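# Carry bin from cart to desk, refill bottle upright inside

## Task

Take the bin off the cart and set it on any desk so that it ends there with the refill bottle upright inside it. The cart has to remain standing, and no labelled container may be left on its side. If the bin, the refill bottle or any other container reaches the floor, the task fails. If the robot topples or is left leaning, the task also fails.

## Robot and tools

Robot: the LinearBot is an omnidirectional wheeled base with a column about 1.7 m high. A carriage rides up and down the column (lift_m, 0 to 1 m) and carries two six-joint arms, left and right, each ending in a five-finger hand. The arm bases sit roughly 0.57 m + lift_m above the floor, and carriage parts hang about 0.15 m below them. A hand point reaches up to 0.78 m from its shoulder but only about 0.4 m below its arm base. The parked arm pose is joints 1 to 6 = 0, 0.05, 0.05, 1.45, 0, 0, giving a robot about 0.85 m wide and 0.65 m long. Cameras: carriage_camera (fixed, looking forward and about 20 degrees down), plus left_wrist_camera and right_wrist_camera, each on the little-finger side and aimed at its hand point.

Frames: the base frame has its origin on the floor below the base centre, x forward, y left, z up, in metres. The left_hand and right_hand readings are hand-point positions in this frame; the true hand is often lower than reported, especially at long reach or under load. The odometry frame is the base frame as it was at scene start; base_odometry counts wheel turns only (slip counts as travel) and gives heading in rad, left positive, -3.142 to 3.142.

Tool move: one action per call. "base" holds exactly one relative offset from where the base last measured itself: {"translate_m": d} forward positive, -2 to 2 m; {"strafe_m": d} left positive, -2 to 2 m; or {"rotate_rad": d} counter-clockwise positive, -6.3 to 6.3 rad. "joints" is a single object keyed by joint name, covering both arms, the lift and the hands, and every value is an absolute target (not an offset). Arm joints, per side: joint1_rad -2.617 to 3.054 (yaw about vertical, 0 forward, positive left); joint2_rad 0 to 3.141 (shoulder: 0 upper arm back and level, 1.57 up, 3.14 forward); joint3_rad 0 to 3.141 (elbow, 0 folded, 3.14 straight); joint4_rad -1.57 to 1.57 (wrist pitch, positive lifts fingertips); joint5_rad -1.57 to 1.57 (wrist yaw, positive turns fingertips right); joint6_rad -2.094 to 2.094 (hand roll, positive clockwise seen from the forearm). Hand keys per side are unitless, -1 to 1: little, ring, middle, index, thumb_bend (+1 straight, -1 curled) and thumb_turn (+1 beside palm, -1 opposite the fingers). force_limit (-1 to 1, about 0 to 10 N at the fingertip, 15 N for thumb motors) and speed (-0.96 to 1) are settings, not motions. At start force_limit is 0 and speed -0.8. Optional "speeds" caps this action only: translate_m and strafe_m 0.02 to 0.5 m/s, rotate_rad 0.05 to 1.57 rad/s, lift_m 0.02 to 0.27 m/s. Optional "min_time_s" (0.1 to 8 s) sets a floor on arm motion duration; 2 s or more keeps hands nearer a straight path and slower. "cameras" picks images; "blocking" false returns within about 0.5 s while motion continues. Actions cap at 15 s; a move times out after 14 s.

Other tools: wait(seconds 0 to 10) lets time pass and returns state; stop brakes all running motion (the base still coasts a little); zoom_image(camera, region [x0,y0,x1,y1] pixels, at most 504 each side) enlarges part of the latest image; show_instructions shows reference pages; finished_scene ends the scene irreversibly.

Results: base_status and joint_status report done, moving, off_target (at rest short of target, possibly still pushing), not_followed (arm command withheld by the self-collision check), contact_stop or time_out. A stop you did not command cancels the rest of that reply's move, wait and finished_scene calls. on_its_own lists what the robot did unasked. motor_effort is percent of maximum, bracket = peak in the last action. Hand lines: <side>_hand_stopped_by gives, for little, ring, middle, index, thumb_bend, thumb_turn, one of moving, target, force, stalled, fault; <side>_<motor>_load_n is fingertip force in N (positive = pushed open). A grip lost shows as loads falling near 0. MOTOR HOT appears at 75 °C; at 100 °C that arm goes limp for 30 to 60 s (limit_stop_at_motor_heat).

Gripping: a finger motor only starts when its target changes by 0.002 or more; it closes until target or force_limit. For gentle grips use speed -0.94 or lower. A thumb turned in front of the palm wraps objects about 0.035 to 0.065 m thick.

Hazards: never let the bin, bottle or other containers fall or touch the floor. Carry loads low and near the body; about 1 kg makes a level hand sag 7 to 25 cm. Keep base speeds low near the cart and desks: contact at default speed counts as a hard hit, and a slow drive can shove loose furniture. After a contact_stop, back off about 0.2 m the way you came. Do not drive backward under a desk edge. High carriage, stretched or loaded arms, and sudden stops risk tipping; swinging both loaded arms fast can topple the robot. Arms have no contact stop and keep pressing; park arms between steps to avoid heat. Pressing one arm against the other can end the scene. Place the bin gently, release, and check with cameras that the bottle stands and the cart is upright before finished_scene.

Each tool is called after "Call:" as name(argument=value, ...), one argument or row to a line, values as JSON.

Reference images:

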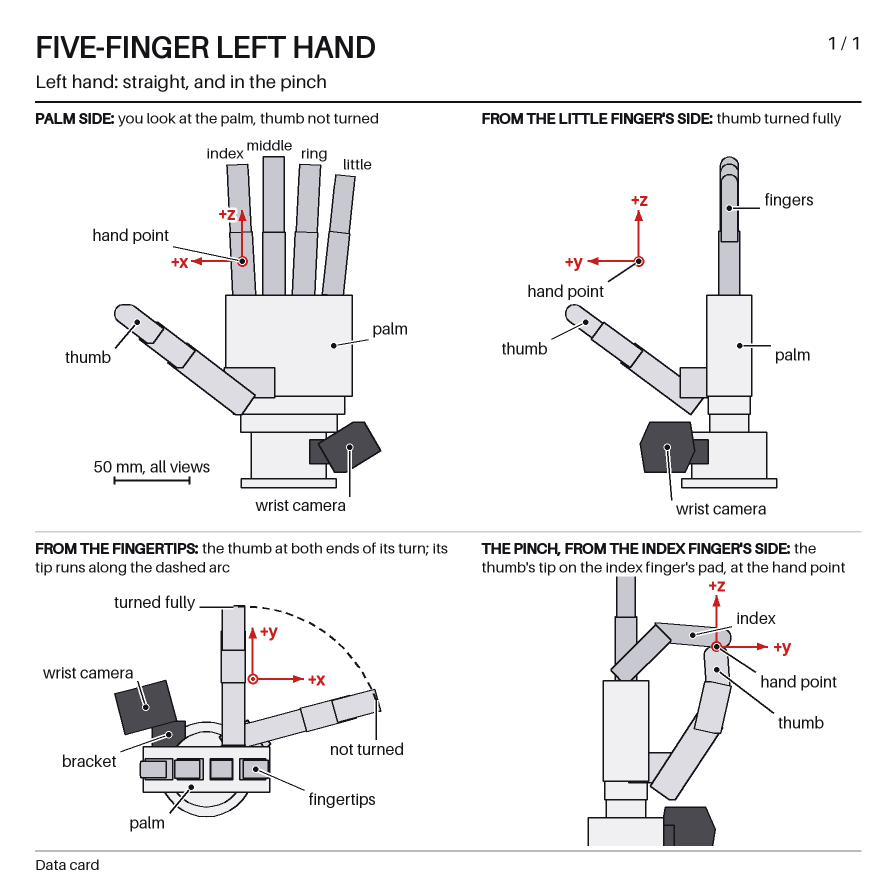

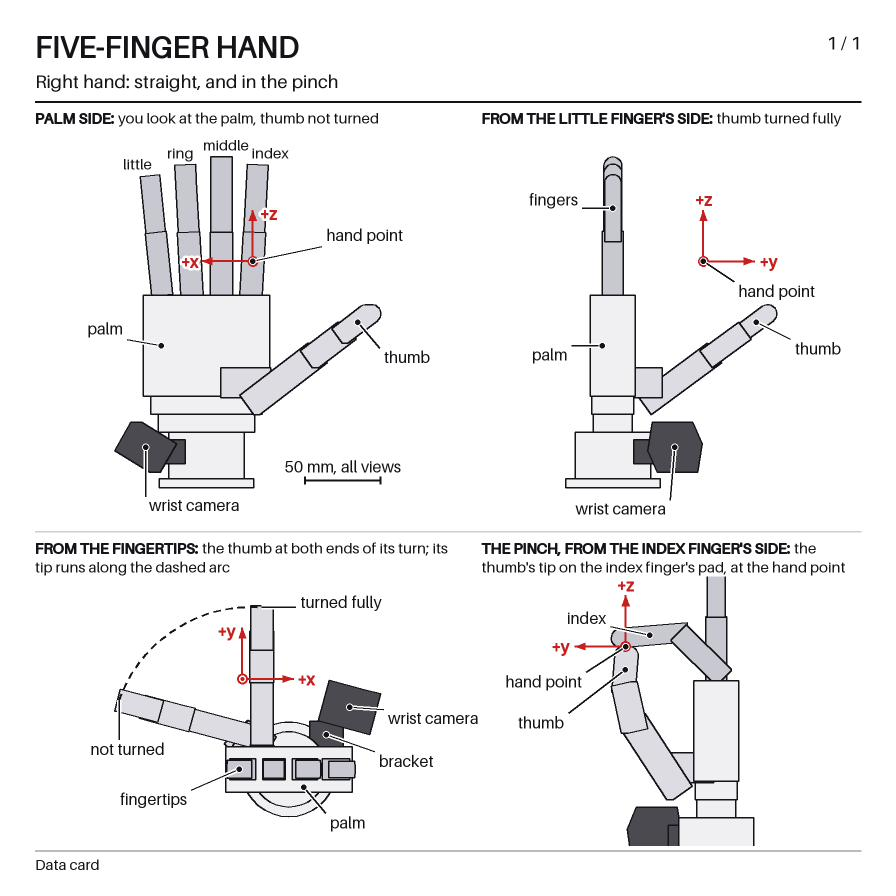

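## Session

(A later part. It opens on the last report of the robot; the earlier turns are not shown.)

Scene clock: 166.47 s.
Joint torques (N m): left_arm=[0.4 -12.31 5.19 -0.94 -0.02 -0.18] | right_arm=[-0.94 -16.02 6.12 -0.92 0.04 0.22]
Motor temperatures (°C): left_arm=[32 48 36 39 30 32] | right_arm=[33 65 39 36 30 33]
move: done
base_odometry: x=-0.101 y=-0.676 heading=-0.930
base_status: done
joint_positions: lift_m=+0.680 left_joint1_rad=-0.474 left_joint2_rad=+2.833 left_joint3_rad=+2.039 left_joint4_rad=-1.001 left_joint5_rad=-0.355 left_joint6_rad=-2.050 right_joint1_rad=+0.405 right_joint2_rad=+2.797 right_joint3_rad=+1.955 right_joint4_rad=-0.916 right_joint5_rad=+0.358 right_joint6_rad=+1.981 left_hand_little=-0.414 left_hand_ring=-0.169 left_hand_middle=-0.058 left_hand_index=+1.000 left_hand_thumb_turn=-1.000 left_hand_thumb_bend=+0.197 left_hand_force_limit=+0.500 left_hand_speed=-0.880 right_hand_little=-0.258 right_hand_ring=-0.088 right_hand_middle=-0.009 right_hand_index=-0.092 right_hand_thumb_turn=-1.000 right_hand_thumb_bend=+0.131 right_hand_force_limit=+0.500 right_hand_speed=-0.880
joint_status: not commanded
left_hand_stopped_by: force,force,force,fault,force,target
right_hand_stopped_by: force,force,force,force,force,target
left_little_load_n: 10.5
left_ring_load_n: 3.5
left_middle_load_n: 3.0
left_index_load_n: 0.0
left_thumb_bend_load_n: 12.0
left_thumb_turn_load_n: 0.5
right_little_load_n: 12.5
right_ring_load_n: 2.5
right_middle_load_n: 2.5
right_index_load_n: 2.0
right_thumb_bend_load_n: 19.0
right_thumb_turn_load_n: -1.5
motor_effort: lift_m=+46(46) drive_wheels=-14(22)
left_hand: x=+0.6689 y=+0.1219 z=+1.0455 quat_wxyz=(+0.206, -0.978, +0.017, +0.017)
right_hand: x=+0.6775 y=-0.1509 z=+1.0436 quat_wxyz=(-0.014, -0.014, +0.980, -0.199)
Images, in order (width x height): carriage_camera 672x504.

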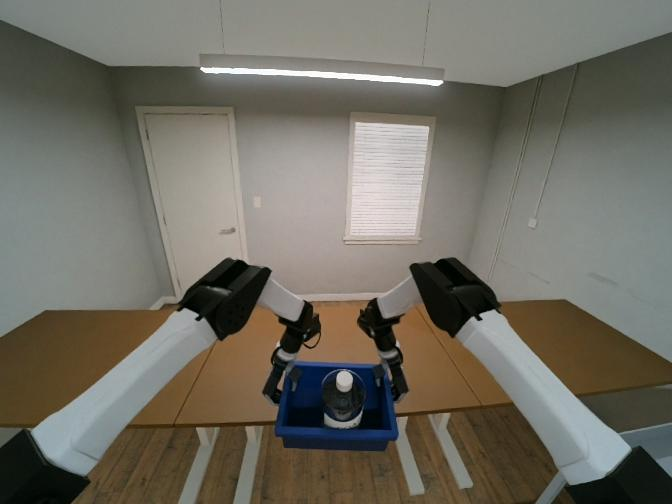

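Call:
move(
  base={"translate_m": 0.43},
  speeds={"translate_m": 0.12},
)

Call:
move(
  joints={"lift_m": 0.56},
  speeds={"lift_m": 0.08},
  cameras=["all"],
)

Call:
zoom_image(
  camera="carriage_camera",
  region=[200, 290, 480, 500],
)

Scene clock: 171.33 s.
Joint torques (N m): left_arm=[0.4 -12.27 5.16 -0.95 -0.03 -0.17] | right_arm=[-0.92 -15.97 6.26 -0.93 0.07 0.23]
Motor temperatures (°C): left_arm=[32 48 37 39 30 32] | right_arm=[33 66 39 36 30 33]
move: done
base_odometry: x=+0.157 y=-1.020 heading=-0.929
base_status: done
joint_positions: lift_m=+0.680 left_joint1_rad=-0.473 left_joint2_rad=+2.833 left_joint3_rad=+2.039 left_joint4_rad=-1.001 left_joint5_rad=-0.354 left_joint6_rad=-2.050 right_joint1_rad=+0.406 right_joint2_rad=+2.797 right_joint3_rad=+1.955 right_joint4_rad=-0.916 right_joint5_rad=+0.357 right_joint6_rad=+1.981 left_hand_little=-0.414 left_hand_ring=-0.169 left_hand_middle=-0.058 left_hand_index=+1.000 left_hand_thumb_turn=-1.000 left_hand_thumb_bend=+0.197 left_hand_force_limit=+0.500 left_hand_speed=-0.880 right_hand_little=-0.258 right_hand_ring=-0.088 right_hand_middle=-0.009 right_hand_index=-0.092 right_hand_thumb_turn=-1.000 right_hand_thumb_bend=+0.131 right_hand_force_limit=+0.500 right_hand_speed=-0.880
joint_status: not commanded
left_hand_stopped_by: force,force,force,fault,force,target
right_hand_stopped_by: force,force,force,force,force,target
left_little_load_n: 10.5
left_ring_load_n: 4.0
left_middle_load_n: 3.0
left_index_load_n: 0.0
left_thumb_bend_load_n: 12.0
left_thumb_turn_load_n: 0.0
right_little_load_n: 12.5
right_ring_load_n: 3.0
right_middle_load_n: 2.5
right_index_load_n: 2.0
right_thumb_bend_load_n: 19.0
right_thumb_turn_load_n: -1.5
motor_effort: lift_m=+46(46) drive_wheels=-12(22)
left_hand: x=+0.6688 y=+0.1220 z=+1.0455 quat_wxyz=(+0.206, -0.978, +0.017, +0.018)
right_hand: x=+0.6773 y=-0.1506 z=+1.0436 quat_wxyz=(-0.014, -0.014, +0.980, -0.199)
pictures: none

Scene clock: 173.20 s.
Joint torques (N m): left_arm=[0.38 -12.44 5.15 -0.95 -0.04 -0.18] | right_arm=[-0.9 -16.25 6.13 -0.99 0.04 0.22]
Motor temperatures (°C): left_arm=[32 49 37 39 30 32] | right_arm=[33 66 39 36 30 33]
move: done
base_odometry: x=+0.157 y=-1.020 heading=-0.929
base_status: not commanded
joint_positions: lift_m=+0.560 left_joint1_rad=-0.473 left_joint2_rad=+2.835 left_joint3_rad=+2.039 left_joint4_rad=-1.001 left_joint5_rad=-0.353 left_joint6_rad=-2.050 right_joint1_rad=+0.405 right_joint2_rad=+2.800 right_joint3_rad=+1.955 right_joint4_rad=-0.914 right_joint5_rad=+0.357 right_joint6_rad=+1.981 left_hand_little=-0.414 left_hand_ring=-0.169 left_hand_middle=-0.058 left_hand_index=+1.000 left_hand_thumb_turn=-1.000 left_hand_thumb_bend=+0.197 left_hand_force_limit=+0.500 left_hand_speed=-0.880 right_hand_little=-0.258 right_hand_ring=-0.088 right_hand_middle=-0.009 right_hand_index=-0.092 right_hand_thumb_turn=-1.000 right_hand_thumb_bend=+0.131 right_hand_force_limit=+0.500 right_hand_speed=-0.880
joint_status: all done
left_hand_stopped_by: force,force,force,fault,force,target
right_hand_stopped_by: force,force,force,force,force,target
left_little_load_n: 11.0
left_ring_load_n: 4.0
left_middle_load_n: 3.0
left_index_load_n: -0.5
left_thumb_bend_load_n: 12.0
left_thumb_turn_load_n: 0.5
right_little_load_n: 13.0
right_ring_load_n: 2.5
right_middle_load_n: 2.5
right_index_load_n: 2.5
right_thumb_bend_load_n: 18.5
right_thumb_turn_load_n: -1.5
motor_effort: lift_m=+47(50) drive_wheels=-14(15)
left_hand: x=+0.6681 y=+0.1221 z=+0.9243 quat_wxyz=(+0.206, -0.978, +0.017, +0.019)
right_hand: x=+0.6769 y=-0.1510 z=+0.9219 quat_wxyz=(-0.015, -0.014, +0.980, -0.199)
pictures: carriage_camera, left_wrist_camera, right_wrist_camera
Images, in order (width x height): carriage_camera 672x504, left_wrist_camera 672x504, right_wrist_camera 672x504.

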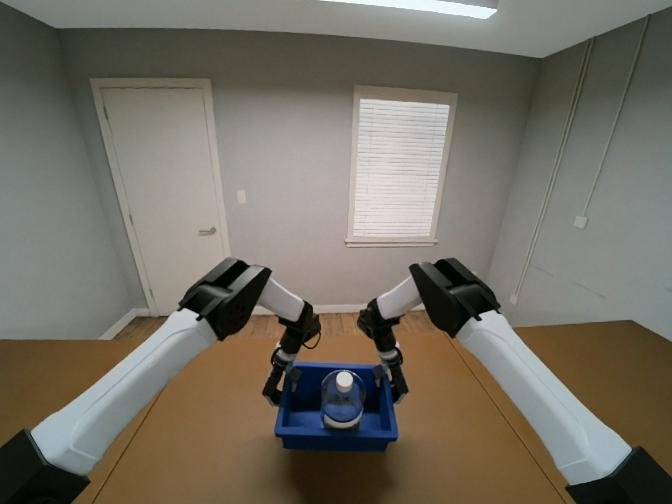

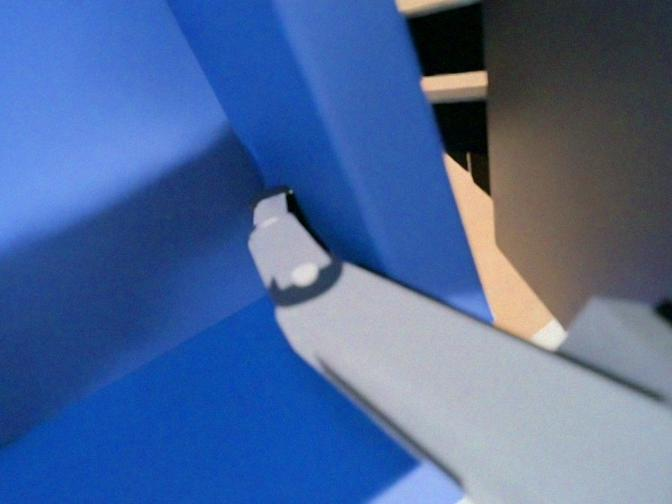

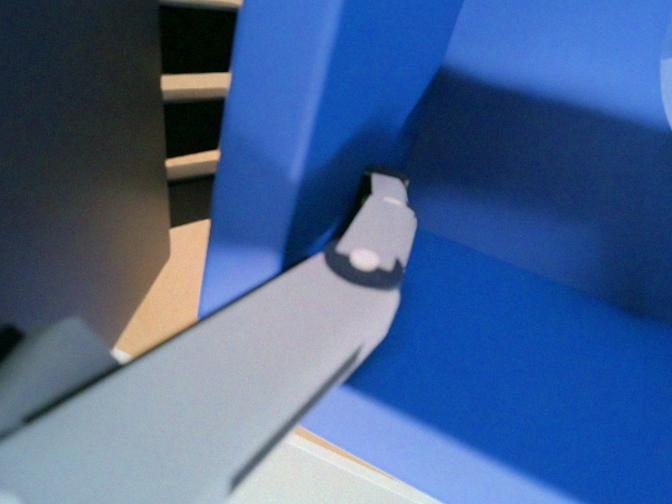

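Scaled by 1.800.

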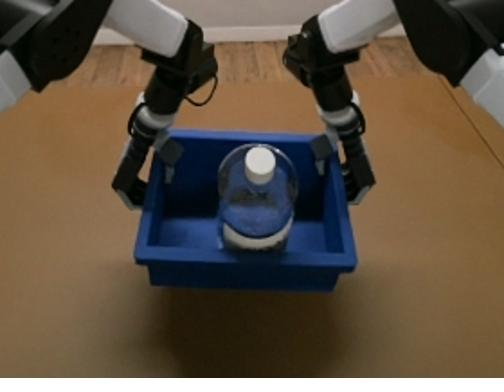

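Call:
move(
  base={"translate_m": 0.06},
  speeds={"translate_m": 0.08},
)

Call:
move(
  joints={"left_joint4_rad": -1.23, "right_joint4_rad": -1.15},
  min_time_s=2,
  cameras=["all"],
)

Call:
zoom_image(
  camera="carriage_camera",
  region=[200, 290, 480, 500],
)

Scene clock: 175.07 s.
Joint torques (N m): left_arm=[0.4 -12.48 5.2 -0.96 0 -0.17] | right_arm=[-0.94 -16.32 6.11 -0.91 0.06 0.23]
Motor temperatures (°C): left_arm=[32 48 37 39 30 32] | right_arm=[33 66 39 36 30 33]
move: done
base_odometry: x=+0.194 y=-1.067 heading=-0.927
base_status: done
joint_positions: lift_m=+0.560 left_joint1_rad=-0.474 left_joint2_rad=+2.835 left_joint3_rad=+2.039 left_joint4_rad=-1.001 left_joint5_rad=-0.354 left_joint6_rad=-2.050 right_joint1_rad=+0.405 right_joint2_rad=+2.800 right_joint3_rad=+1.955 right_joint4_rad=-0.914 right_joint5_rad=+0.357 right_joint6_rad=+1.981 left_hand_little=-0.414 left_hand_ring=-0.169 left_hand_middle=-0.058 left_hand_index=+1.000 left_hand_thumb_turn=-1.000 left_hand_thumb_bend=+0.197 left_hand_force_limit=+0.500 left_hand_speed=-0.880 right_hand_little=-0.258 right_hand_ring=-0.088 right_hand_middle=-0.009 right_hand_index=-0.092 right_hand_thumb_turn=-1.000 right_hand_thumb_bend=+0.131 right_hand_force_limit=+0.500 right_hand_speed=-0.880
joint_status: not commanded
left_hand_stopped_by: force,force,force,fault,force,target
right_hand_stopped_by: force,force,force,force,force,target
left_little_load_n: 10.5
left_ring_load_n: 4.0
left_middle_load_n: 3.0
left_index_load_n: 0.0
left_thumb_bend_load_n: 12.0
left_thumb_turn_load_n: 0.5
right_little_load_n: 13.0
right_ring_load_n: 2.5
right_middle_load_n: 2.0
right_index_load_n: 2.5
right_thumb_bend_load_n: 19.0
right_thumb_turn_load_n: -1.5
motor_effort: lift_m=+47(47) drive_wheels=-12(20)
left_hand: x=+0.6682 y=+0.1219 z=+0.9244 quat_wxyz=(+0.206, -0.978, +0.017, +0.018)
right_hand: x=+0.6768 y=-0.1509 z=+0.9219 quat_wxyz=(-0.015, -0.014, +0.980, -0.199)
pictures: none

Scene clock: 177.37 s.
Joint torques (N m): left_arm=[1.02 -12.37 5.05 -1.84 -0.35 -0.17] | right_arm=[-1.33 -16.17 5.96 -1.77 0.26 0.22]
Motor temperatures (°C): left_arm=[32 48 37 39 30 32] | right_arm=[33 67 39 36 30 33]
move: off_target
base_odometry: x=+0.194 y=-1.067 heading=-0.927
base_status: not commanded
joint_positions: lift_m=+0.560 left_joint1_rad=-0.481 left_joint2_rad=+2.835 left_joint3_rad=+2.039 left_joint4_rad=-1.080 left_joint5_rad=-0.320 left_joint6_rad=-2.050 right_joint1_rad=+0.410 right_joint2_rad=+2.800 right_joint3_rad=+1.955 right_joint4_rad=-0.995 right_joint5_rad=+0.332 right_joint6_rad=+1.981 left_hand_little=-0.414 left_hand_ring=-0.169 left_hand_middle=-0.058 left_hand_index=+1.000 left_hand_thumb_turn=-1.000 left_hand_thumb_bend=+0.197 left_hand_force_limit=+0.500 left_hand_speed=-0.880 right_hand_little=-0.258 right_hand_ring=-0.088 right_hand_middle=-0.009 right_hand_index=-0.092 right_hand_thumb_turn=-1.000 right_hand_thumb_bend=+0.131 right_hand_force_limit=+0.500 right_hand_speed=-0.880
joint_status: left_joint4_rad off_target (ended at -1.080, target -1.230); right_joint4_rad off_target (ended at -0.995, target -1.150)
left_hand_stopped_by: force,force,force,fault,force,target
right_hand_stopped_by: force,force,force,force,force,target
left_little_load_n: 10.5
left_ring_load_n: 3.0
left_middle_load_n: 2.0
left_index_load_n: 0.0
left_thumb_bend_load_n: 12.5
left_thumb_turn_load_n: 0.5
right_little_load_n: 12.5
right_ring_load_n: 2.0
right_middle_load_n: 2.0
right_index_load_n: 2.0
right_thumb_bend_load_n: 18.5
right_thumb_turn_load_n: -1.5
motor_effort: lift_m=+47(47) drive_wheels=-12(15)
left_hand: x=+0.6443 y=+0.1232 z=+0.9249 quat_wxyz=(+0.209, -0.976, +0.025, +0.060)
right_hand: x=+0.6534 y=-0.1531 z=+0.9222 quat_wxyz=(-0.056, -0.022, +0.977, -0.203)
pictures: carriage_camera, left_wrist_camera, right_wrist_camera
Images, in order (width x height): carriage_camera 672x504, left_wrist_camera 672x504, right_wrist_camera 672x504.

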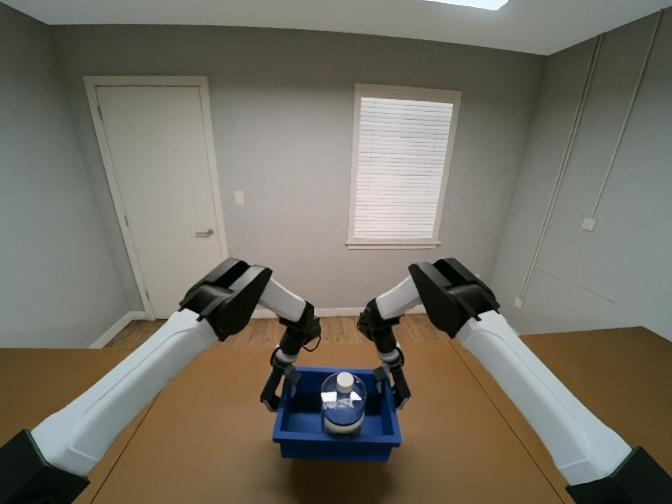

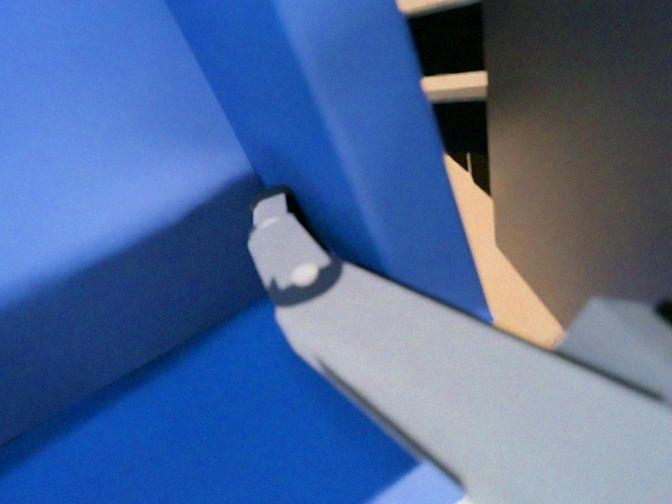

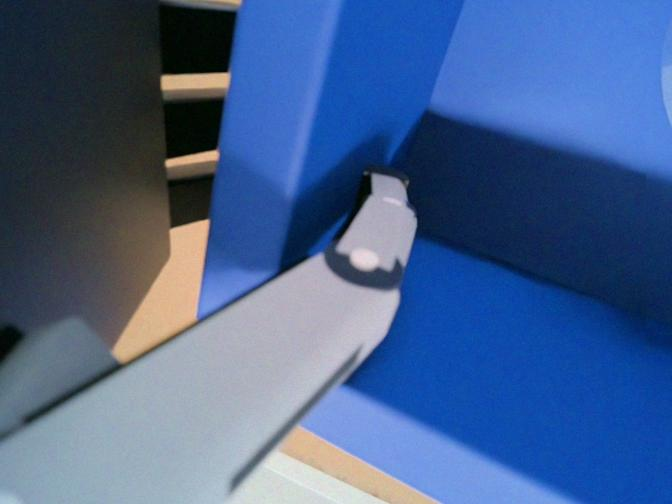

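Scaled by 1.800.

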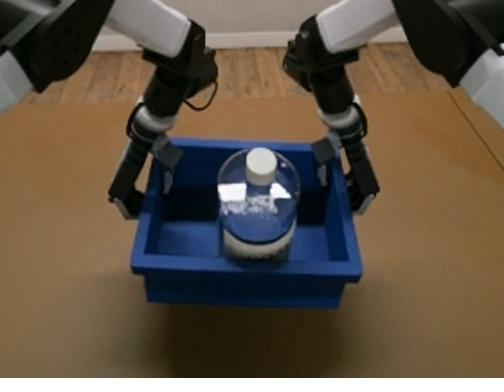

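Call:
move(
  joints={"lift_m": 0.48},
  speeds={"lift_m": 0.05},
  cameras=["carriage_camera"],
)

Call:
zoom_image(
  camera="carriage_camera",
  region=[200, 290, 480, 500],
)

Scene clock: 179.53 s.
Joint torques (N m): left_arm=[1.1 -12.34 5.07 -1.76 -0.34 -0.18] | right_arm=[-1.39 -16.09 6.01 -1.72 0.29 0.21]
Motor temperatures (°C): left_arm=[32 48 37 40 30 32] | right_arm=[33 67 39 36 30 33]
move: done
base_odometry: x=+0.194 y=-1.067 heading=-0.927
base_status: not commanded
joint_positions: lift_m=+0.480 left_joint1_rad=-0.482 left_joint2_rad=+2.835 left_joint3_rad=+2.039 left_joint4_rad=-1.088 left_joint5_rad=-0.316 left_joint6_rad=-2.049 right_joint1_rad=+0.411 right_joint2_rad=+2.800 right_joint3_rad=+1.955 right_joint4_rad=-1.004 right_joint5_rad=+0.328 right_joint6_rad=+1.981 left_hand_little=-0.414 left_hand_ring=-0.169 left_hand_middle=-0.058 left_hand_index=+1.000 left_hand_thumb_turn=-1.000 left_hand_thumb_bend=+0.197 left_hand_force_limit=+0.500 left_hand_speed=-0.880 right_hand_little=-0.258 right_hand_ring=-0.088 right_hand_middle=-0.009 right_hand_index=-0.092 right_hand_thumb_turn=-1.000 right_hand_thumb_bend=+0.131 right_hand_force_limit=+0.500 right_hand_speed=-0.880
joint_status: all done
left_hand_stopped_by: force,force,force,fault,force,target
right_hand_stopped_by: force,force,force,force,force,target
left_little_load_n: 11.0
left_ring_load_n: 3.0
left_middle_load_n: 2.0
left_index_load_n: 0.0
left_thumb_bend_load_n: 13.0
left_thumb_turn_load_n: 1.5
right_little_load_n: 13.5
right_ring_load_n: 2.0
right_middle_load_n: 2.0
right_index_load_n: 2.0
right_thumb_bend_load_n: 18.0
right_thumb_turn_load_n: -1.5
motor_effort: lift_m=+47(49) drive_wheels=-11(14)
left_hand: x=+0.6416 y=+0.1231 z=+0.8450 quat_wxyz=(+0.209, -0.975, +0.026, +0.065)
right_hand: x=+0.6506 y=-0.1531 z=+0.8423 quat_wxyz=(-0.061, -0.023, +0.977, -0.203)
Images, in order (width x height): carriage_camera 672x504.

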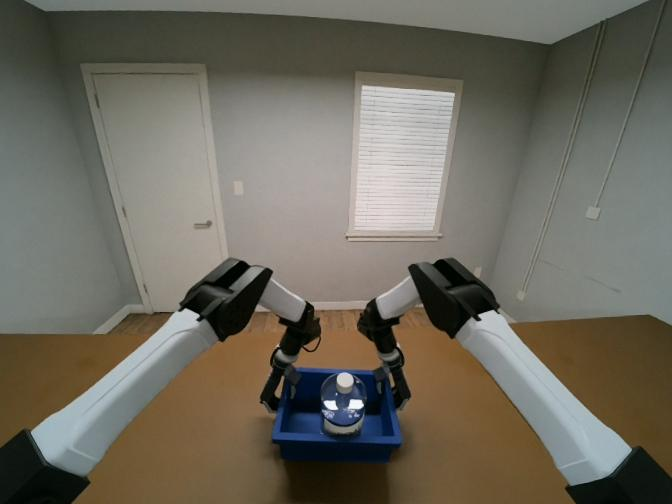

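Scaled by 1.800.

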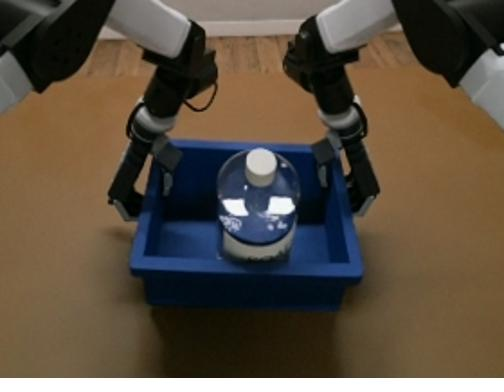

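Call:
move(
  joints={"lift_m": 0.455},
  speeds={"lift_m": 0.03},
)

Call:
move(
  joints={"lift_m": 0.44},
  speeds={"lift_m": 0.03},
  cameras=["carriage_camera"],
)

Call:
zoom_image(
  camera="carriage_camera",
  region=[200, 290, 480, 500],
)

Scene clock: 180.90 s.
Joint torques (N m): left_arm=[1.1 -12.34 4.67 -1.56 -0.57 -0.32] | right_arm=[-1.44 -15.34 5.42 -1.31 0.33 0.23]
Motor temperatures (°C): left_arm=[32 48 37 40 30 32] | right_arm=[33 67 39 36 30 33]
move: done
base_odometry: x=+0.194 y=-1.067 heading=-0.927
base_status: not commanded
joint_positions: lift_m=+0.455 left_joint1_rad=-0.482 left_joint2_rad=+2.835 left_joint3_rad=+2.043 left_joint4_rad=-1.114 left_joint5_rad=-0.297 left_joint6_rad=-2.035 right_joint1_rad=+0.412 right_joint2_rad=+2.792 right_joint3_rad=+1.960 right_joint4_rad=-1.053 right_joint5_rad=+0.323 right_joint6_rad=+1.981 left_hand_little=-0.415 left_hand_ring=-0.170 left_hand_middle=-0.058 left_hand_index=+1.000 left_hand_thumb_turn=-1.000 left_hand_thumb_bend=+0.197 left_hand_force_limit=+0.500 left_hand_speed=-0.880 right_hand_little=-0.259 right_hand_ring=-0.088 right_hand_middle=-0.009 right_hand_index=-0.092 right_hand_thumb_turn=-1.000 right_hand_thumb_bend=+0.131 right_hand_force_limit=+0.500 right_hand_speed=-0.880
joint_status: all done
left_hand_stopped_by: force,force,force,fault,force,target
right_hand_stopped_by: force,force,force,force,force,target
left_little_load_n: 2.5
left_ring_load_n: 0.0
left_middle_load_n: 0.0
left_index_load_n: 0.0
left_thumb_bend_load_n: 12.5
left_thumb_turn_load_n: 2.0
right_little_load_n: 3.0
right_ring_load_n: 1.0
right_middle_load_n: 2.5
right_index_load_n: 3.0
right_thumb_bend_load_n: 20.0
right_thumb_turn_load_n: 3.5
on_its_own: right_joint4_rad moved -0.048 toward your old target -1.150
motor_effort: lift_m=+44(47) drive_wheels=-8(15)
left_hand: x=+0.6342 y=+0.1220 z=+0.8215 quat_wxyz=(+0.205, -0.975, +0.033, +0.080)
right_hand: x=+0.6423 y=-0.1552 z=+0.8234 quat_wxyz=(-0.078, -0.026, +0.975, -0.207)
pictures: none

Scene clock: 181.70 s.
Joint torques (N m): left_arm=[1.07 -11.14 3.17 -1.08 -0.56 -0.36] | right_arm=[-1.46 -12.9 4.78 -0.95 0.34 0.22]
Motor temperatures (°C): left_arm=[32 48 37 40 30 32] | right_arm=[33 66 39 36 30 33]
move: done
base_odometry: x=+0.194 y=-1.067 heading=-0.927
base_status: not commanded
joint_positions: lift_m=+0.440 left_joint1_rad=-0.482 left_joint2_rad=+2.820 left_joint3_rad=+2.063 left_joint4_rad=-1.163 left_joint5_rad=-0.297 left_joint6_rad=-2.031 right_joint1_rad=+0.412 right_joint2_rad=+2.766 right_joint3_rad=+1.967 right_joint4_rad=-1.094 right_joint5_rad=+0.323 right_joint6_rad=+1.981 left_hand_little=-0.415 left_hand_ring=-0.170 left_hand_middle=-0.058 left_hand_index=+1.000 left_hand_thumb_turn=-1.000 left_hand_thumb_bend=+0.197 left_hand_force_limit=+0.500 left_hand_speed=-0.880 right_hand_little=-0.259 right_hand_ring=-0.088 right_hand_middle=-0.009 right_hand_index=-0.092 right_hand_thumb_turn=-1.000 right_hand_thumb_bend=+0.131 right_hand_force_limit=+0.500 right_hand_speed=-0.880
joint_status: all done
left_hand_stopped_by: force,force,force,fault,force,target
right_hand_stopped_by: force,force,force,force,force,target
left_little_load_n: 1.5
left_ring_load_n: 0.0
left_middle_load_n: 0.0
left_index_load_n: 0.0
left_thumb_bend_load_n: 12.0
left_thumb_turn_load_n: 2.5
right_little_load_n: 4.5
right_ring_load_n: 1.0
right_middle_load_n: 1.5
right_index_load_n: 2.0
right_thumb_bend_load_n: 20.0
right_thumb_turn_load_n: 2.5
on_its_own: left_joint4_rad moved -0.050 toward your old target -1.230; right_joint4_rad moved -0.041 toward your old target -1.150
motor_effort: lift_m=+41(42) drive_wheels=-10(17)
left_hand: x=+0.6333 y=+0.1223 z=+0.8186 quat_wxyz=(+0.208, -0.974, +0.036, +0.087)
right_hand: x=+0.6424 y=-0.1552 z=+0.8223 quat_wxyz=(-0.082, -0.027, +0.974, -0.208)
Images, in order (width x height): carriage_camera 672x504.

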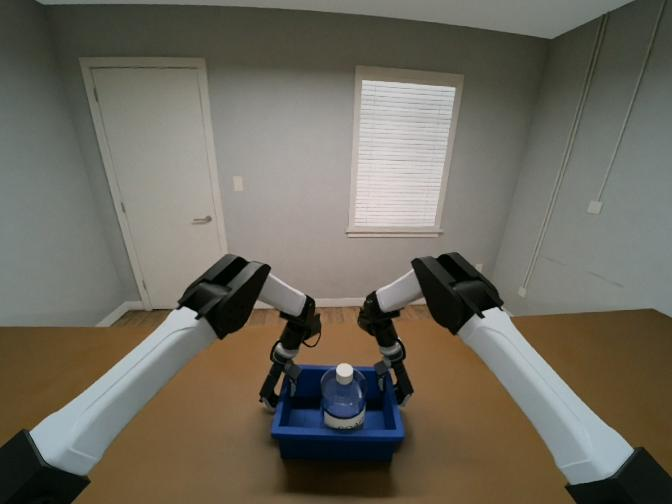

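Scaled by 1.800.

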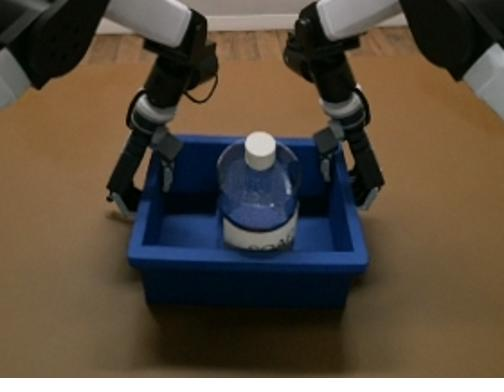

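Call:
move(
  joints={"lift_m": 0.436, "left_joint4_rad": -1.163, "right_joint4_rad": -1.094},
  speeds={"lift_m": 0.02},
  min_time_s=1,
)

Call:
move(
  joints={"left_hand_speed": -0.85, "right_hand_speed": -0.85, "left_hand_little": 0.1, "left_hand_ring": 0.1, "left_hand_middle": 0.2, "right_hand_little": 0.1, "right_hand_ring": 0.1, "right_hand_middle": 0.2, "right_hand_index": 0.2, "left_hand_thumb_bend": 0.5, "right_hand_thumb_bend": 0.5},
  cameras=["all"],
)

Call:
zoom_image(
  camera="carriage_camera",
  region=[200, 290, 480, 500],
)

Scene clock: 183.30 s.
Joint torques (N m): left_arm=[1.11 -10.62 3.21 -0.37 -0.56 -0.4] | right_arm=[-1.43 -12.21 4.7 -0.33 0.34 0.24]
Motor temperatures (°C): left_arm=[32 48 37 40 30 32] | right_arm=[33 66 39 36 30 33]
move: done
base_odometry: x=+0.194 y=-1.067 heading=-0.927
base_status: not commanded
joint_positions: lift_m=+0.436 left_joint1_rad=-0.482 left_joint2_rad=+2.813 left_joint3_rad=+2.063 left_joint4_rad=-1.168 left_joint5_rad=-0.297 left_joint6_rad=-2.028 right_joint1_rad=+0.412 right_joint2_rad=+2.758 right_joint3_rad=+1.968 right_joint4_rad=-1.101 right_joint5_rad=+0.323 right_joint6_rad=+1.981 left_hand_little=-0.415 left_hand_ring=-0.170 left_hand_middle=-0.058 left_hand_index=+1.000 left_hand_thumb_turn=-1.000 left_hand_thumb_bend=+0.197 left_hand_force_limit=+0.500 left_hand_speed=-0.880 right_hand_little=-0.259 right_hand_ring=-0.088 right_hand_middle=-0.009 right_hand_index=-0.092 right_hand_thumb_turn=-1.000 right_hand_thumb_bend=+0.131 right_hand_force_limit=+0.500 right_hand_speed=-0.880
joint_status: all done
left_hand_stopped_by: force,force,force,fault,force,target
right_hand_stopped_by: force,force,force,force,force,target
left_little_load_n: 0.5
left_ring_load_n: 0.0
left_middle_load_n: 0.0
left_index_load_n: 0.0
left_thumb_bend_load_n: 11.0
left_thumb_turn_load_n: 2.0
right_little_load_n: 4.5
right_ring_load_n: 0.5
right_middle_load_n: 1.0
right_index_load_n: 1.5
right_thumb_bend_load_n: 20.0
right_thumb_turn_load_n: 2.5
motor_effort: lift_m=+39(40) drive_wheels=-13(15)
left_hand: x=+0.6337 y=+0.1219 z=+0.8178 quat_wxyz=(+0.208, -0.974, +0.038, +0.087)
right_hand: x=+0.6427 y=-0.1550 z=+0.8220 quat_wxyz=(-0.081, -0.027, +0.974, -0.208)
pictures: none

Scene clock: 185.53 s.
Joint torques (N m): left_arm=[0.84 -10.61 3.19 -0.43 -0.42 -0.18] | right_arm=[-0.83 -12.22 4.72 -0.38 0.25 0.22]
Motor temperatures (°C): left_arm=[32 47 36 40 30 32] | right_arm=[33 65 38 36 30 33]
move: done
base_odometry: x=+0.194 y=-1.067 heading=-0.927
base_status: not commanded
joint_positions: lift_m=+0.436 left_joint1_rad=-0.479 left_joint2_rad=+2.813 left_joint3_rad=+2.063 left_joint4_rad=-1.162 left_joint5_rad=-0.313 left_joint6_rad=-2.049 right_joint1_rad=+0.404 right_joint2_rad=+2.758 right_joint3_rad=+1.968 right_joint4_rad=-1.096 right_joint5_rad=+0.334 right_joint6_rad=+1.982 left_hand_little=+0.100 left_hand_ring=+0.100 left_hand_middle=+0.200 left_hand_index=+1.000 left_hand_thumb_turn=-1.000 left_hand_thumb_bend=+0.500 left_hand_force_limit=+0.500 left_hand_speed=-0.850 right_hand_little=+0.100 right_hand_ring=+0.100 right_hand_middle=+0.200 right_hand_index=+0.200 right_hand_thumb_turn=-1.000 right_hand_thumb_bend=+0.500 right_hand_force_limit=+0.500 right_hand_speed=-0.850
joint_status: all done
left_hand_stopped_by: target,target,target,fault,target,target
right_hand_stopped_by: target,target,target,target,target,target
left_little_load_n: 0.0
left_ring_load_n: 0.0
left_middle_load_n: 0.0
left_index_load_n: 0.0
left_thumb_bend_load_n: 0.0
left_thumb_turn_load_n: 0.0
right_little_load_n: 0.0
right_ring_load_n: 0.0
right_middle_load_n: 0.0
right_index_load_n: 0.0
right_thumb_bend_load_n: 0.0
right_thumb_turn_load_n: 0.0
motor_effort: lift_m=+41(41) drive_wheels=-10(14)
left_hand: x=+0.6386 y=+0.1255 z=+0.8178 quat_wxyz=(+0.213, -0.973, +0.027, +0.078)
right_hand: x=+0.6463 y=-0.1598 z=+0.8219 quat_wxyz=(-0.077, -0.023, +0.974, -0.212)
pictures: carriage_camera, left_wrist_camera, right_wrist_camera
Images, in order (width x height): carriage_camera 672x504, left_wrist_camera 672x504, right_wrist_camera 672x504.

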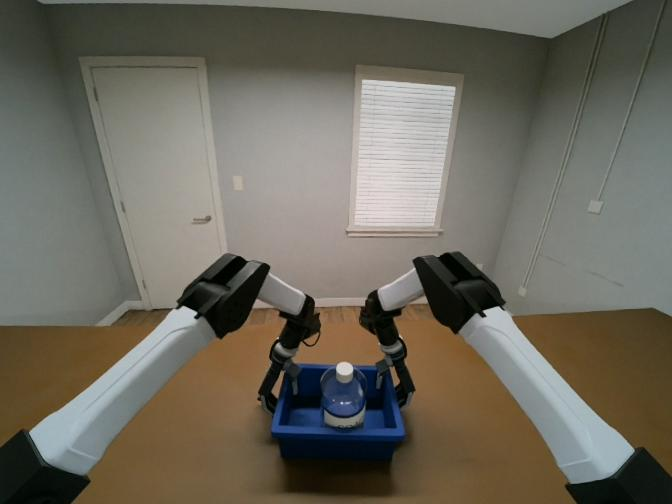

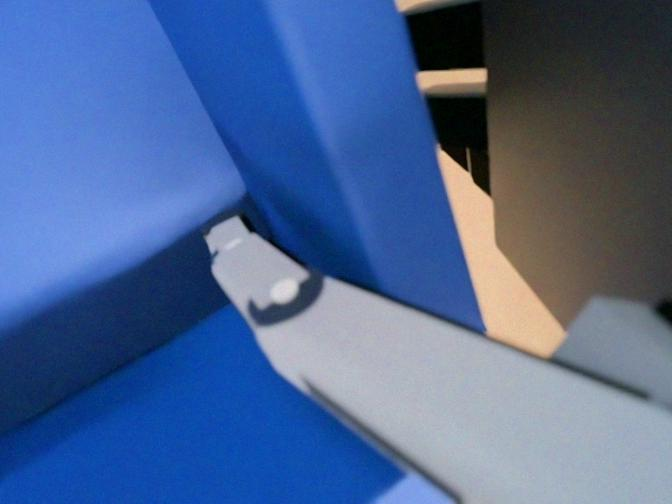

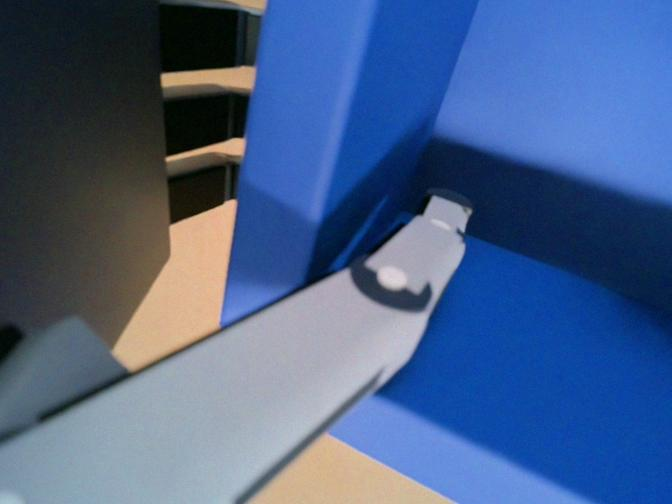

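Scaled by 1.800.

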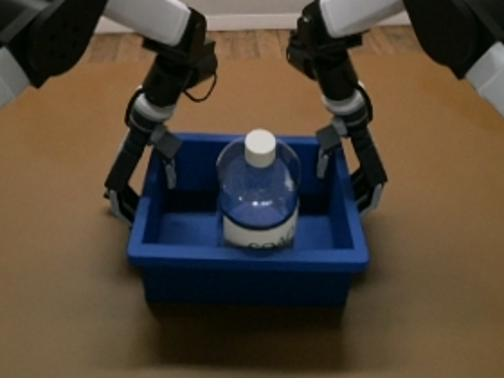

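Call:
move(
  joints={"left_hand_speed": -0.5, "right_hand_speed": -0.5, "left_hand_little": 0.95, "left_hand_ring": 0.95, "left_hand_middle": 0.95, "right_hand_little": 0.95, "right_hand_ring": 0.95, "right_hand_middle": 0.95, "right_hand_index": 0.95, "left_hand_thumb_bend": 0.9, "right_hand_thumb_bend": 0.9},
)

Call:
move(
  joints={"lift_m": 0.48},
  speeds={"lift_m": 0.04},
  cameras=["all"],
)

Call:
zoom_image(
  camera="carriage_camera",
  region=[200, 290, 480, 500],
)

Scene clock: 186.87 s.
Joint torques (N m): left_arm=[0.27 -10.61 3.19 -0.43 -0.28 -0.13] | right_arm=[-0.84 -12.21 4.71 -0.38 0.26 0.21]
Motor temperatures (°C): left_arm=[32 47 36 39 30 32] | right_arm=[33 65 38 36 30 33]
move: done
base_odometry: x=+0.194 y=-1.067 heading=-0.927
base_status: not commanded
joint_positions: lift_m=+0.436 left_joint1_rad=-0.472 left_joint2_rad=+2.813 left_joint3_rad=+2.063 left_joint4_rad=-1.162 left_joint5_rad=-0.328 left_joint6_rad=-2.053 right_joint1_rad=+0.404 right_joint2_rad=+2.758 right_joint3_rad=+1.968 right_joint4_rad=-1.096 right_joint5_rad=+0.335 right_joint6_rad=+1.982 left_hand_little=+0.950 left_hand_ring=+0.950 left_hand_middle=+0.950 left_hand_index=+1.000 left_hand_thumb_turn=-1.000 left_hand_thumb_bend=+0.900 left_hand_force_limit=+0.500 left_hand_speed=-0.500 right_hand_little=+0.950 right_hand_ring=+0.950 right_hand_middle=+0.950 right_hand_index=+0.950 right_hand_thumb_turn=-1.000 right_hand_thumb_bend=+0.900 right_hand_force_limit=+0.500 right_hand_speed=-0.500
joint_status: all done
left_hand_stopped_by: target,target,target,fault,target,target
right_hand_stopped_by: target,target,target,target,target,target
left_little_load_n: 0.0
left_ring_load_n: 0.0
left_middle_load_n: 0.0
left_index_load_n: 0.0
left_thumb_bend_load_n: 0.0
left_thumb_turn_load_n: 0.0
right_little_load_n: 0.0
right_ring_load_n: 0.0
right_middle_load_n: 0.0
right_index_load_n: 0.0
right_thumb_bend_load_n: 0.0
right_thumb_turn_load_n: 0.0
motor_effort: lift_m=+41(41) drive_wheels=-12(14)
left_hand: x=+0.6416 y=+0.1309 z=+0.8181 quat_wxyz=(+0.220, -0.972, +0.023, +0.075)
right_hand: x=+0.6465 y=-0.1600 z=+0.8220 quat_wxyz=(-0.077, -0.022, +0.974, -0.213)
pictures: none

Scene clock: 188.30 s.
Joint torques (N m): left_arm=[0.27 -10.61 3.23 -0.44 -0.26 -0.13] | right_arm=[-0.84 -12.27 4.79 -0.37 0.25 0.2]
Motor temperatures (°C): left_arm=[32 47 36 39 30 32] | right_arm=[33 64 38 36 30 33]
move: done
base_odometry: x=+0.194 y=-1.067 heading=-0.927
base_status: not commanded
joint_positions: lift_m=+0.480 left_joint1_rad=-0.472 left_joint2_rad=+2.813 left_joint3_rad=+2.063 left_joint4_rad=-1.162 left_joint5_rad=-0.331 left_joint6_rad=-2.053 right_joint1_rad=+0.404 right_joint2_rad=+2.759 right_joint3_rad=+1.968 right_joint4_rad=-1.095 right_joint5_rad=+0.336 right_joint6_rad=+1.982 left_hand_little=+0.950 left_hand_ring=+0.950 left_hand_middle=+0.950 left_hand_index=+1.000 left_hand_thumb_turn=-1.000 left_hand_thumb_bend=+0.900 left_hand_force_limit=+0.500 left_hand_speed=-0.500 right_hand_little=+0.950 right_hand_ring=+0.950 right_hand_middle=+0.950 right_hand_index=+0.950 right_hand_thumb_turn=-1.000 right_hand_thumb_bend=+0.900 right_hand_force_limit=+0.500 right_hand_speed=-0.500
joint_status: all done
left_hand_stopped_by: target,target,target,fault,target,target
right_hand_stopped_by: target,target,target,target,target,target
left_little_load_n: 0.0
left_ring_load_n: -0.5
left_middle_load_n: 0.0
left_index_load_n: 0.0
left_thumb_bend_load_n: 0.0
left_thumb_turn_load_n: 0.0
right_little_load_n: 0.0
right_ring_load_n: 0.0
right_middle_load_n: 0.0
right_index_load_n: 0.0
right_thumb_bend_load_n: 0.0
right_thumb_turn_load_n: 0.0
motor_effort: lift_m=+42(47) drive_wheels=+13(15)
left_hand: x=+0.6418 y=+0.1315 z=+0.8622 quat_wxyz=(+0.221, -0.972, +0.023, +0.074)
right_hand: x=+0.6466 y=-0.1601 z=+0.8656 quat_wxyz=(-0.077, -0.023, +0.974, -0.213)
pictures: carriage_camera, left_wrist_camera, right_wrist_camera
Images, in order (width x height): carriage_camera 672x504, left_wrist_camera 672x504, right_wrist_camera 672x504.

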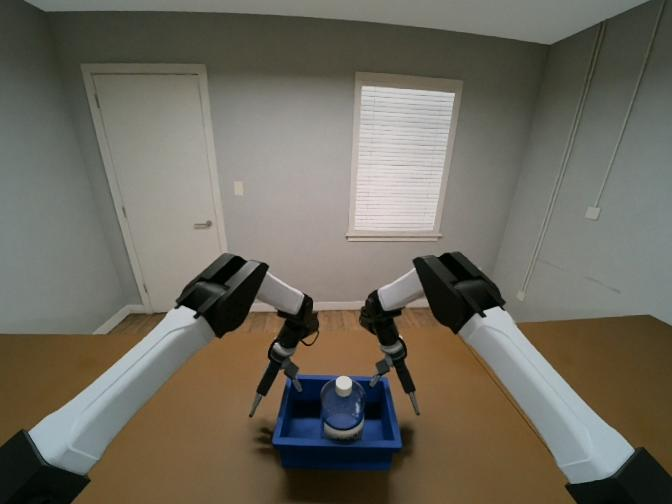

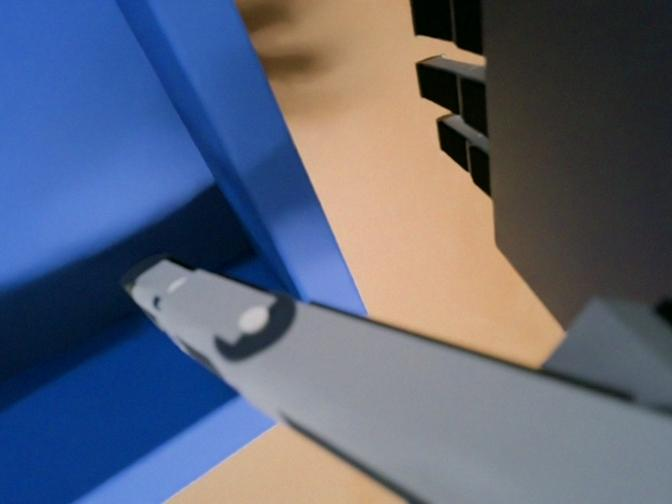

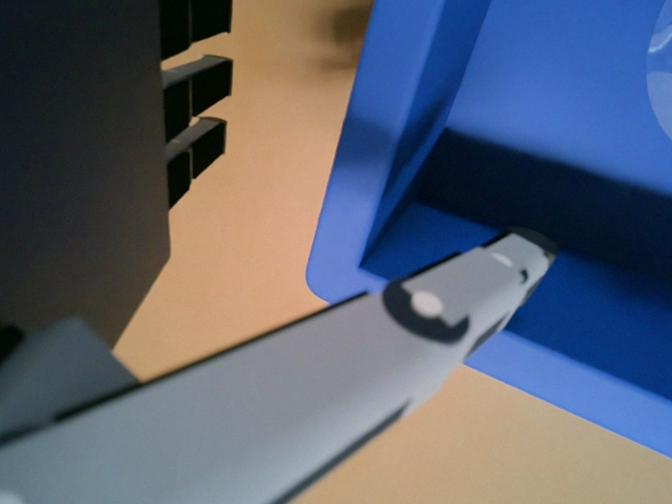

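Scaled by 1.800.

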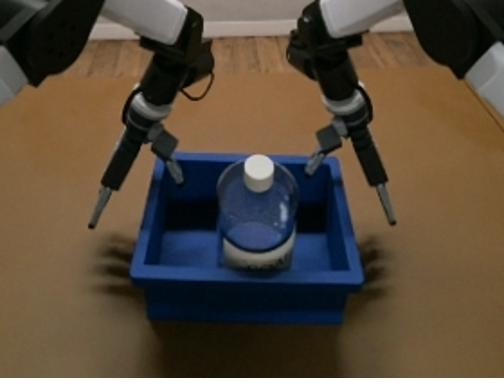

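Bin sits level on the desk, bottle standing. Raise clear and back away.

Call:
move(
  joints={"lift_m": 0.64},
  speeds={"lift_m": 0.12},
)

Call:
move(
  base={"translate_m": -0.3},
  speeds={"translate_m": 0.15},
  cameras=["carriage_camera"],
)

Call:
zoom_image(
  camera="carriage_camera",
  region=[200, 250, 480, 460],
)

Scene clock: 190.20 s.
Joint torques (N m): left_arm=[0.25 -10.61 3.44 -0.43 -0.23 -0.13] | right_arm=[-0.79 -12.44 4.81 -0.4 0.24 0.21]
Motor temperatures (°C): left_arm=[32 47 36 39 30 32] | right_arm=[33 63 38 36 30 33]
move: done
base_odometry: x=+0.194 y=-1.067 heading=-0.927
base_status: not commanded
joint_positions: lift_m=+0.640 left_joint1_rad=-0.472 left_joint2_rad=+2.813 left_joint3_rad=+2.060 left_joint4_rad=-1.162 left_joint5_rad=-0.332 left_joint6_rad=-2.053 right_joint1_rad=+0.404 right_joint2_rad=+2.761 right_joint3_rad=+1.968 right_joint4_rad=-1.095 right_joint5_rad=+0.337 right_joint6_rad=+1.982 left_hand_little=+0.950 left_hand_ring=+0.950 left_hand_middle=+0.950 left_hand_index=+1.000 left_hand_thumb_turn=-1.000 left_hand_thumb_bend=+0.900 left_hand_force_limit=+0.500 left_hand_speed=-0.500 right_hand_little=+0.950 right_hand_ring=+0.950 right_hand_middle=+0.950 right_hand_index=+0.950 right_hand_thumb_turn=-1.000 right_hand_thumb_bend=+0.900 right_hand_force_limit=+0.500 right_hand_speed=-0.500
joint_status: all done
left_hand_stopped_by: target,target,target,fault,target,target
right_hand_stopped_by: target,target,target,target,target,target
left_little_load_n: -0.5
left_ring_load_n: 0.0
left_middle_load_n: 0.0
left_index_load_n: 0.0
left_thumb_bend_load_n: 0.0
left_thumb_turn_load_n: 0.0
right_little_load_n: -0.5
right_ring_load_n: 0.0
right_middle_load_n: 0.0
right_index_load_n: 0.0
right_thumb_bend_load_n: 0.0
right_thumb_turn_load_n: 0.0
motor_effort: lift_m=+41(50) drive_wheels=+12(16)
left_hand: x=+0.6410 y=+0.1323 z=+1.0216 quat_wxyz=(+0.222, -0.972, +0.023, +0.075)
right_hand: x=+0.6463 y=-0.1605 z=+1.0249 quat_wxyz=(-0.077, -0.023, +0.974, -0.214)
pictures: none

Scene clock: 193.20 s.
Joint torques (N m): left_arm=[-0.12 -10.65 3.44 -0.45 -0.23 -0.13] | right_arm=[-0.49 -12.46 4.72 -0.39 0.22 0.21]
Motor temperatures (°C): left_arm=[32 46 36 39 30 32] | right_arm=[33 63 38 36 30 33]
move: done
base_odometry: x=+0.014 y=-0.827 heading=-0.927
base_status: done
joint_positions: lift_m=+0.640 left_joint1_rad=-0.468 left_joint2_rad=+2.813 left_joint3_rad=+2.060 left_joint4_rad=-1.161 left_joint5_rad=-0.333 left_joint6_rad=-2.053 right_joint1_rad=+0.399 right_joint2_rad=+2.761 right_joint3_rad=+1.968 right_joint4_rad=-1.093 right_joint5_rad=+0.338 right_joint6_rad=+1.982 left_hand_little=+0.950 left_hand_ring=+0.950 left_hand_middle=+0.950 left_hand_index=+1.000 left_hand_thumb_turn=-1.000 left_hand_thumb_bend=+0.900 left_hand_force_limit=+0.500 left_hand_speed=-0.500 right_hand_little=+0.950 right_hand_ring=+0.950 right_hand_middle=+0.950 right_hand_index=+0.950 right_hand_thumb_turn=-1.000 right_hand_thumb_bend=+0.900 right_hand_force_limit=+0.500 right_hand_speed=-0.500
joint_status: not commanded
left_hand_stopped_by: target,target,target,fault,target,target
right_hand_stopped_by: target,target,target,target,target,target
left_little_load_n: 0.0
left_ring_load_n: 0.0
left_middle_load_n: 0.0
left_index_load_n: 0.0
left_thumb_bend_load_n: 0.0
left_thumb_turn_load_n: 0.0
right_little_load_n: 0.0
right_ring_load_n: 0.0
right_middle_load_n: 0.0
right_index_load_n: 0.0
right_thumb_bend_load_n: 0.0
right_thumb_turn_load_n: 0.0
motor_effort: lift_m=+41(41) drive_wheels=-4(19)
left_hand: x=+0.6420 y=+0.1342 z=+1.0216 quat_wxyz=(+0.222, -0.972, +0.021, +0.075)
right_hand: x=+0.6476 y=-0.1623 z=+1.0249 quat_wxyz=(-0.076, -0.020, +0.974, -0.213)
Images, in order (width x height): carriage_camera 672x504.

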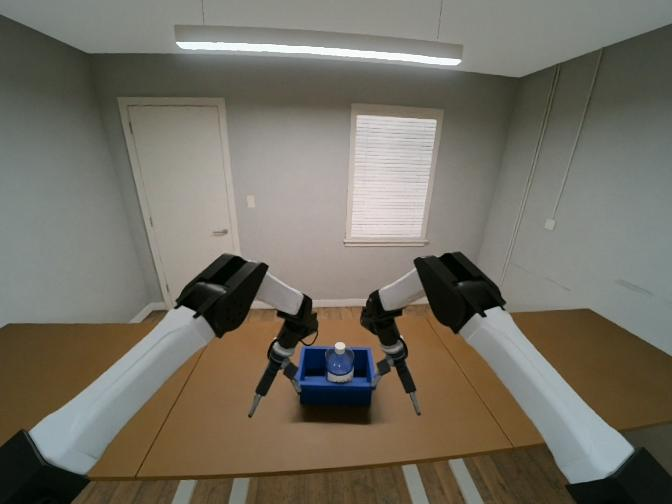

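Scaled by 1.800.

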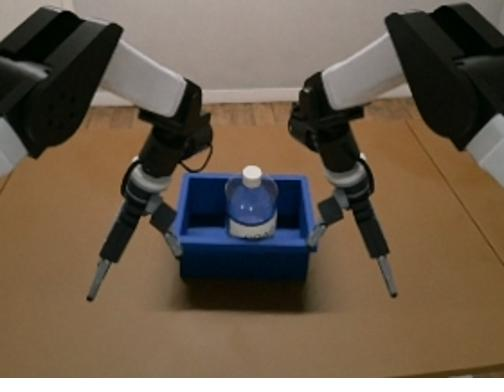

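Call:
finished_scene(
  scene=1,
)

The scene is finished: the task was done.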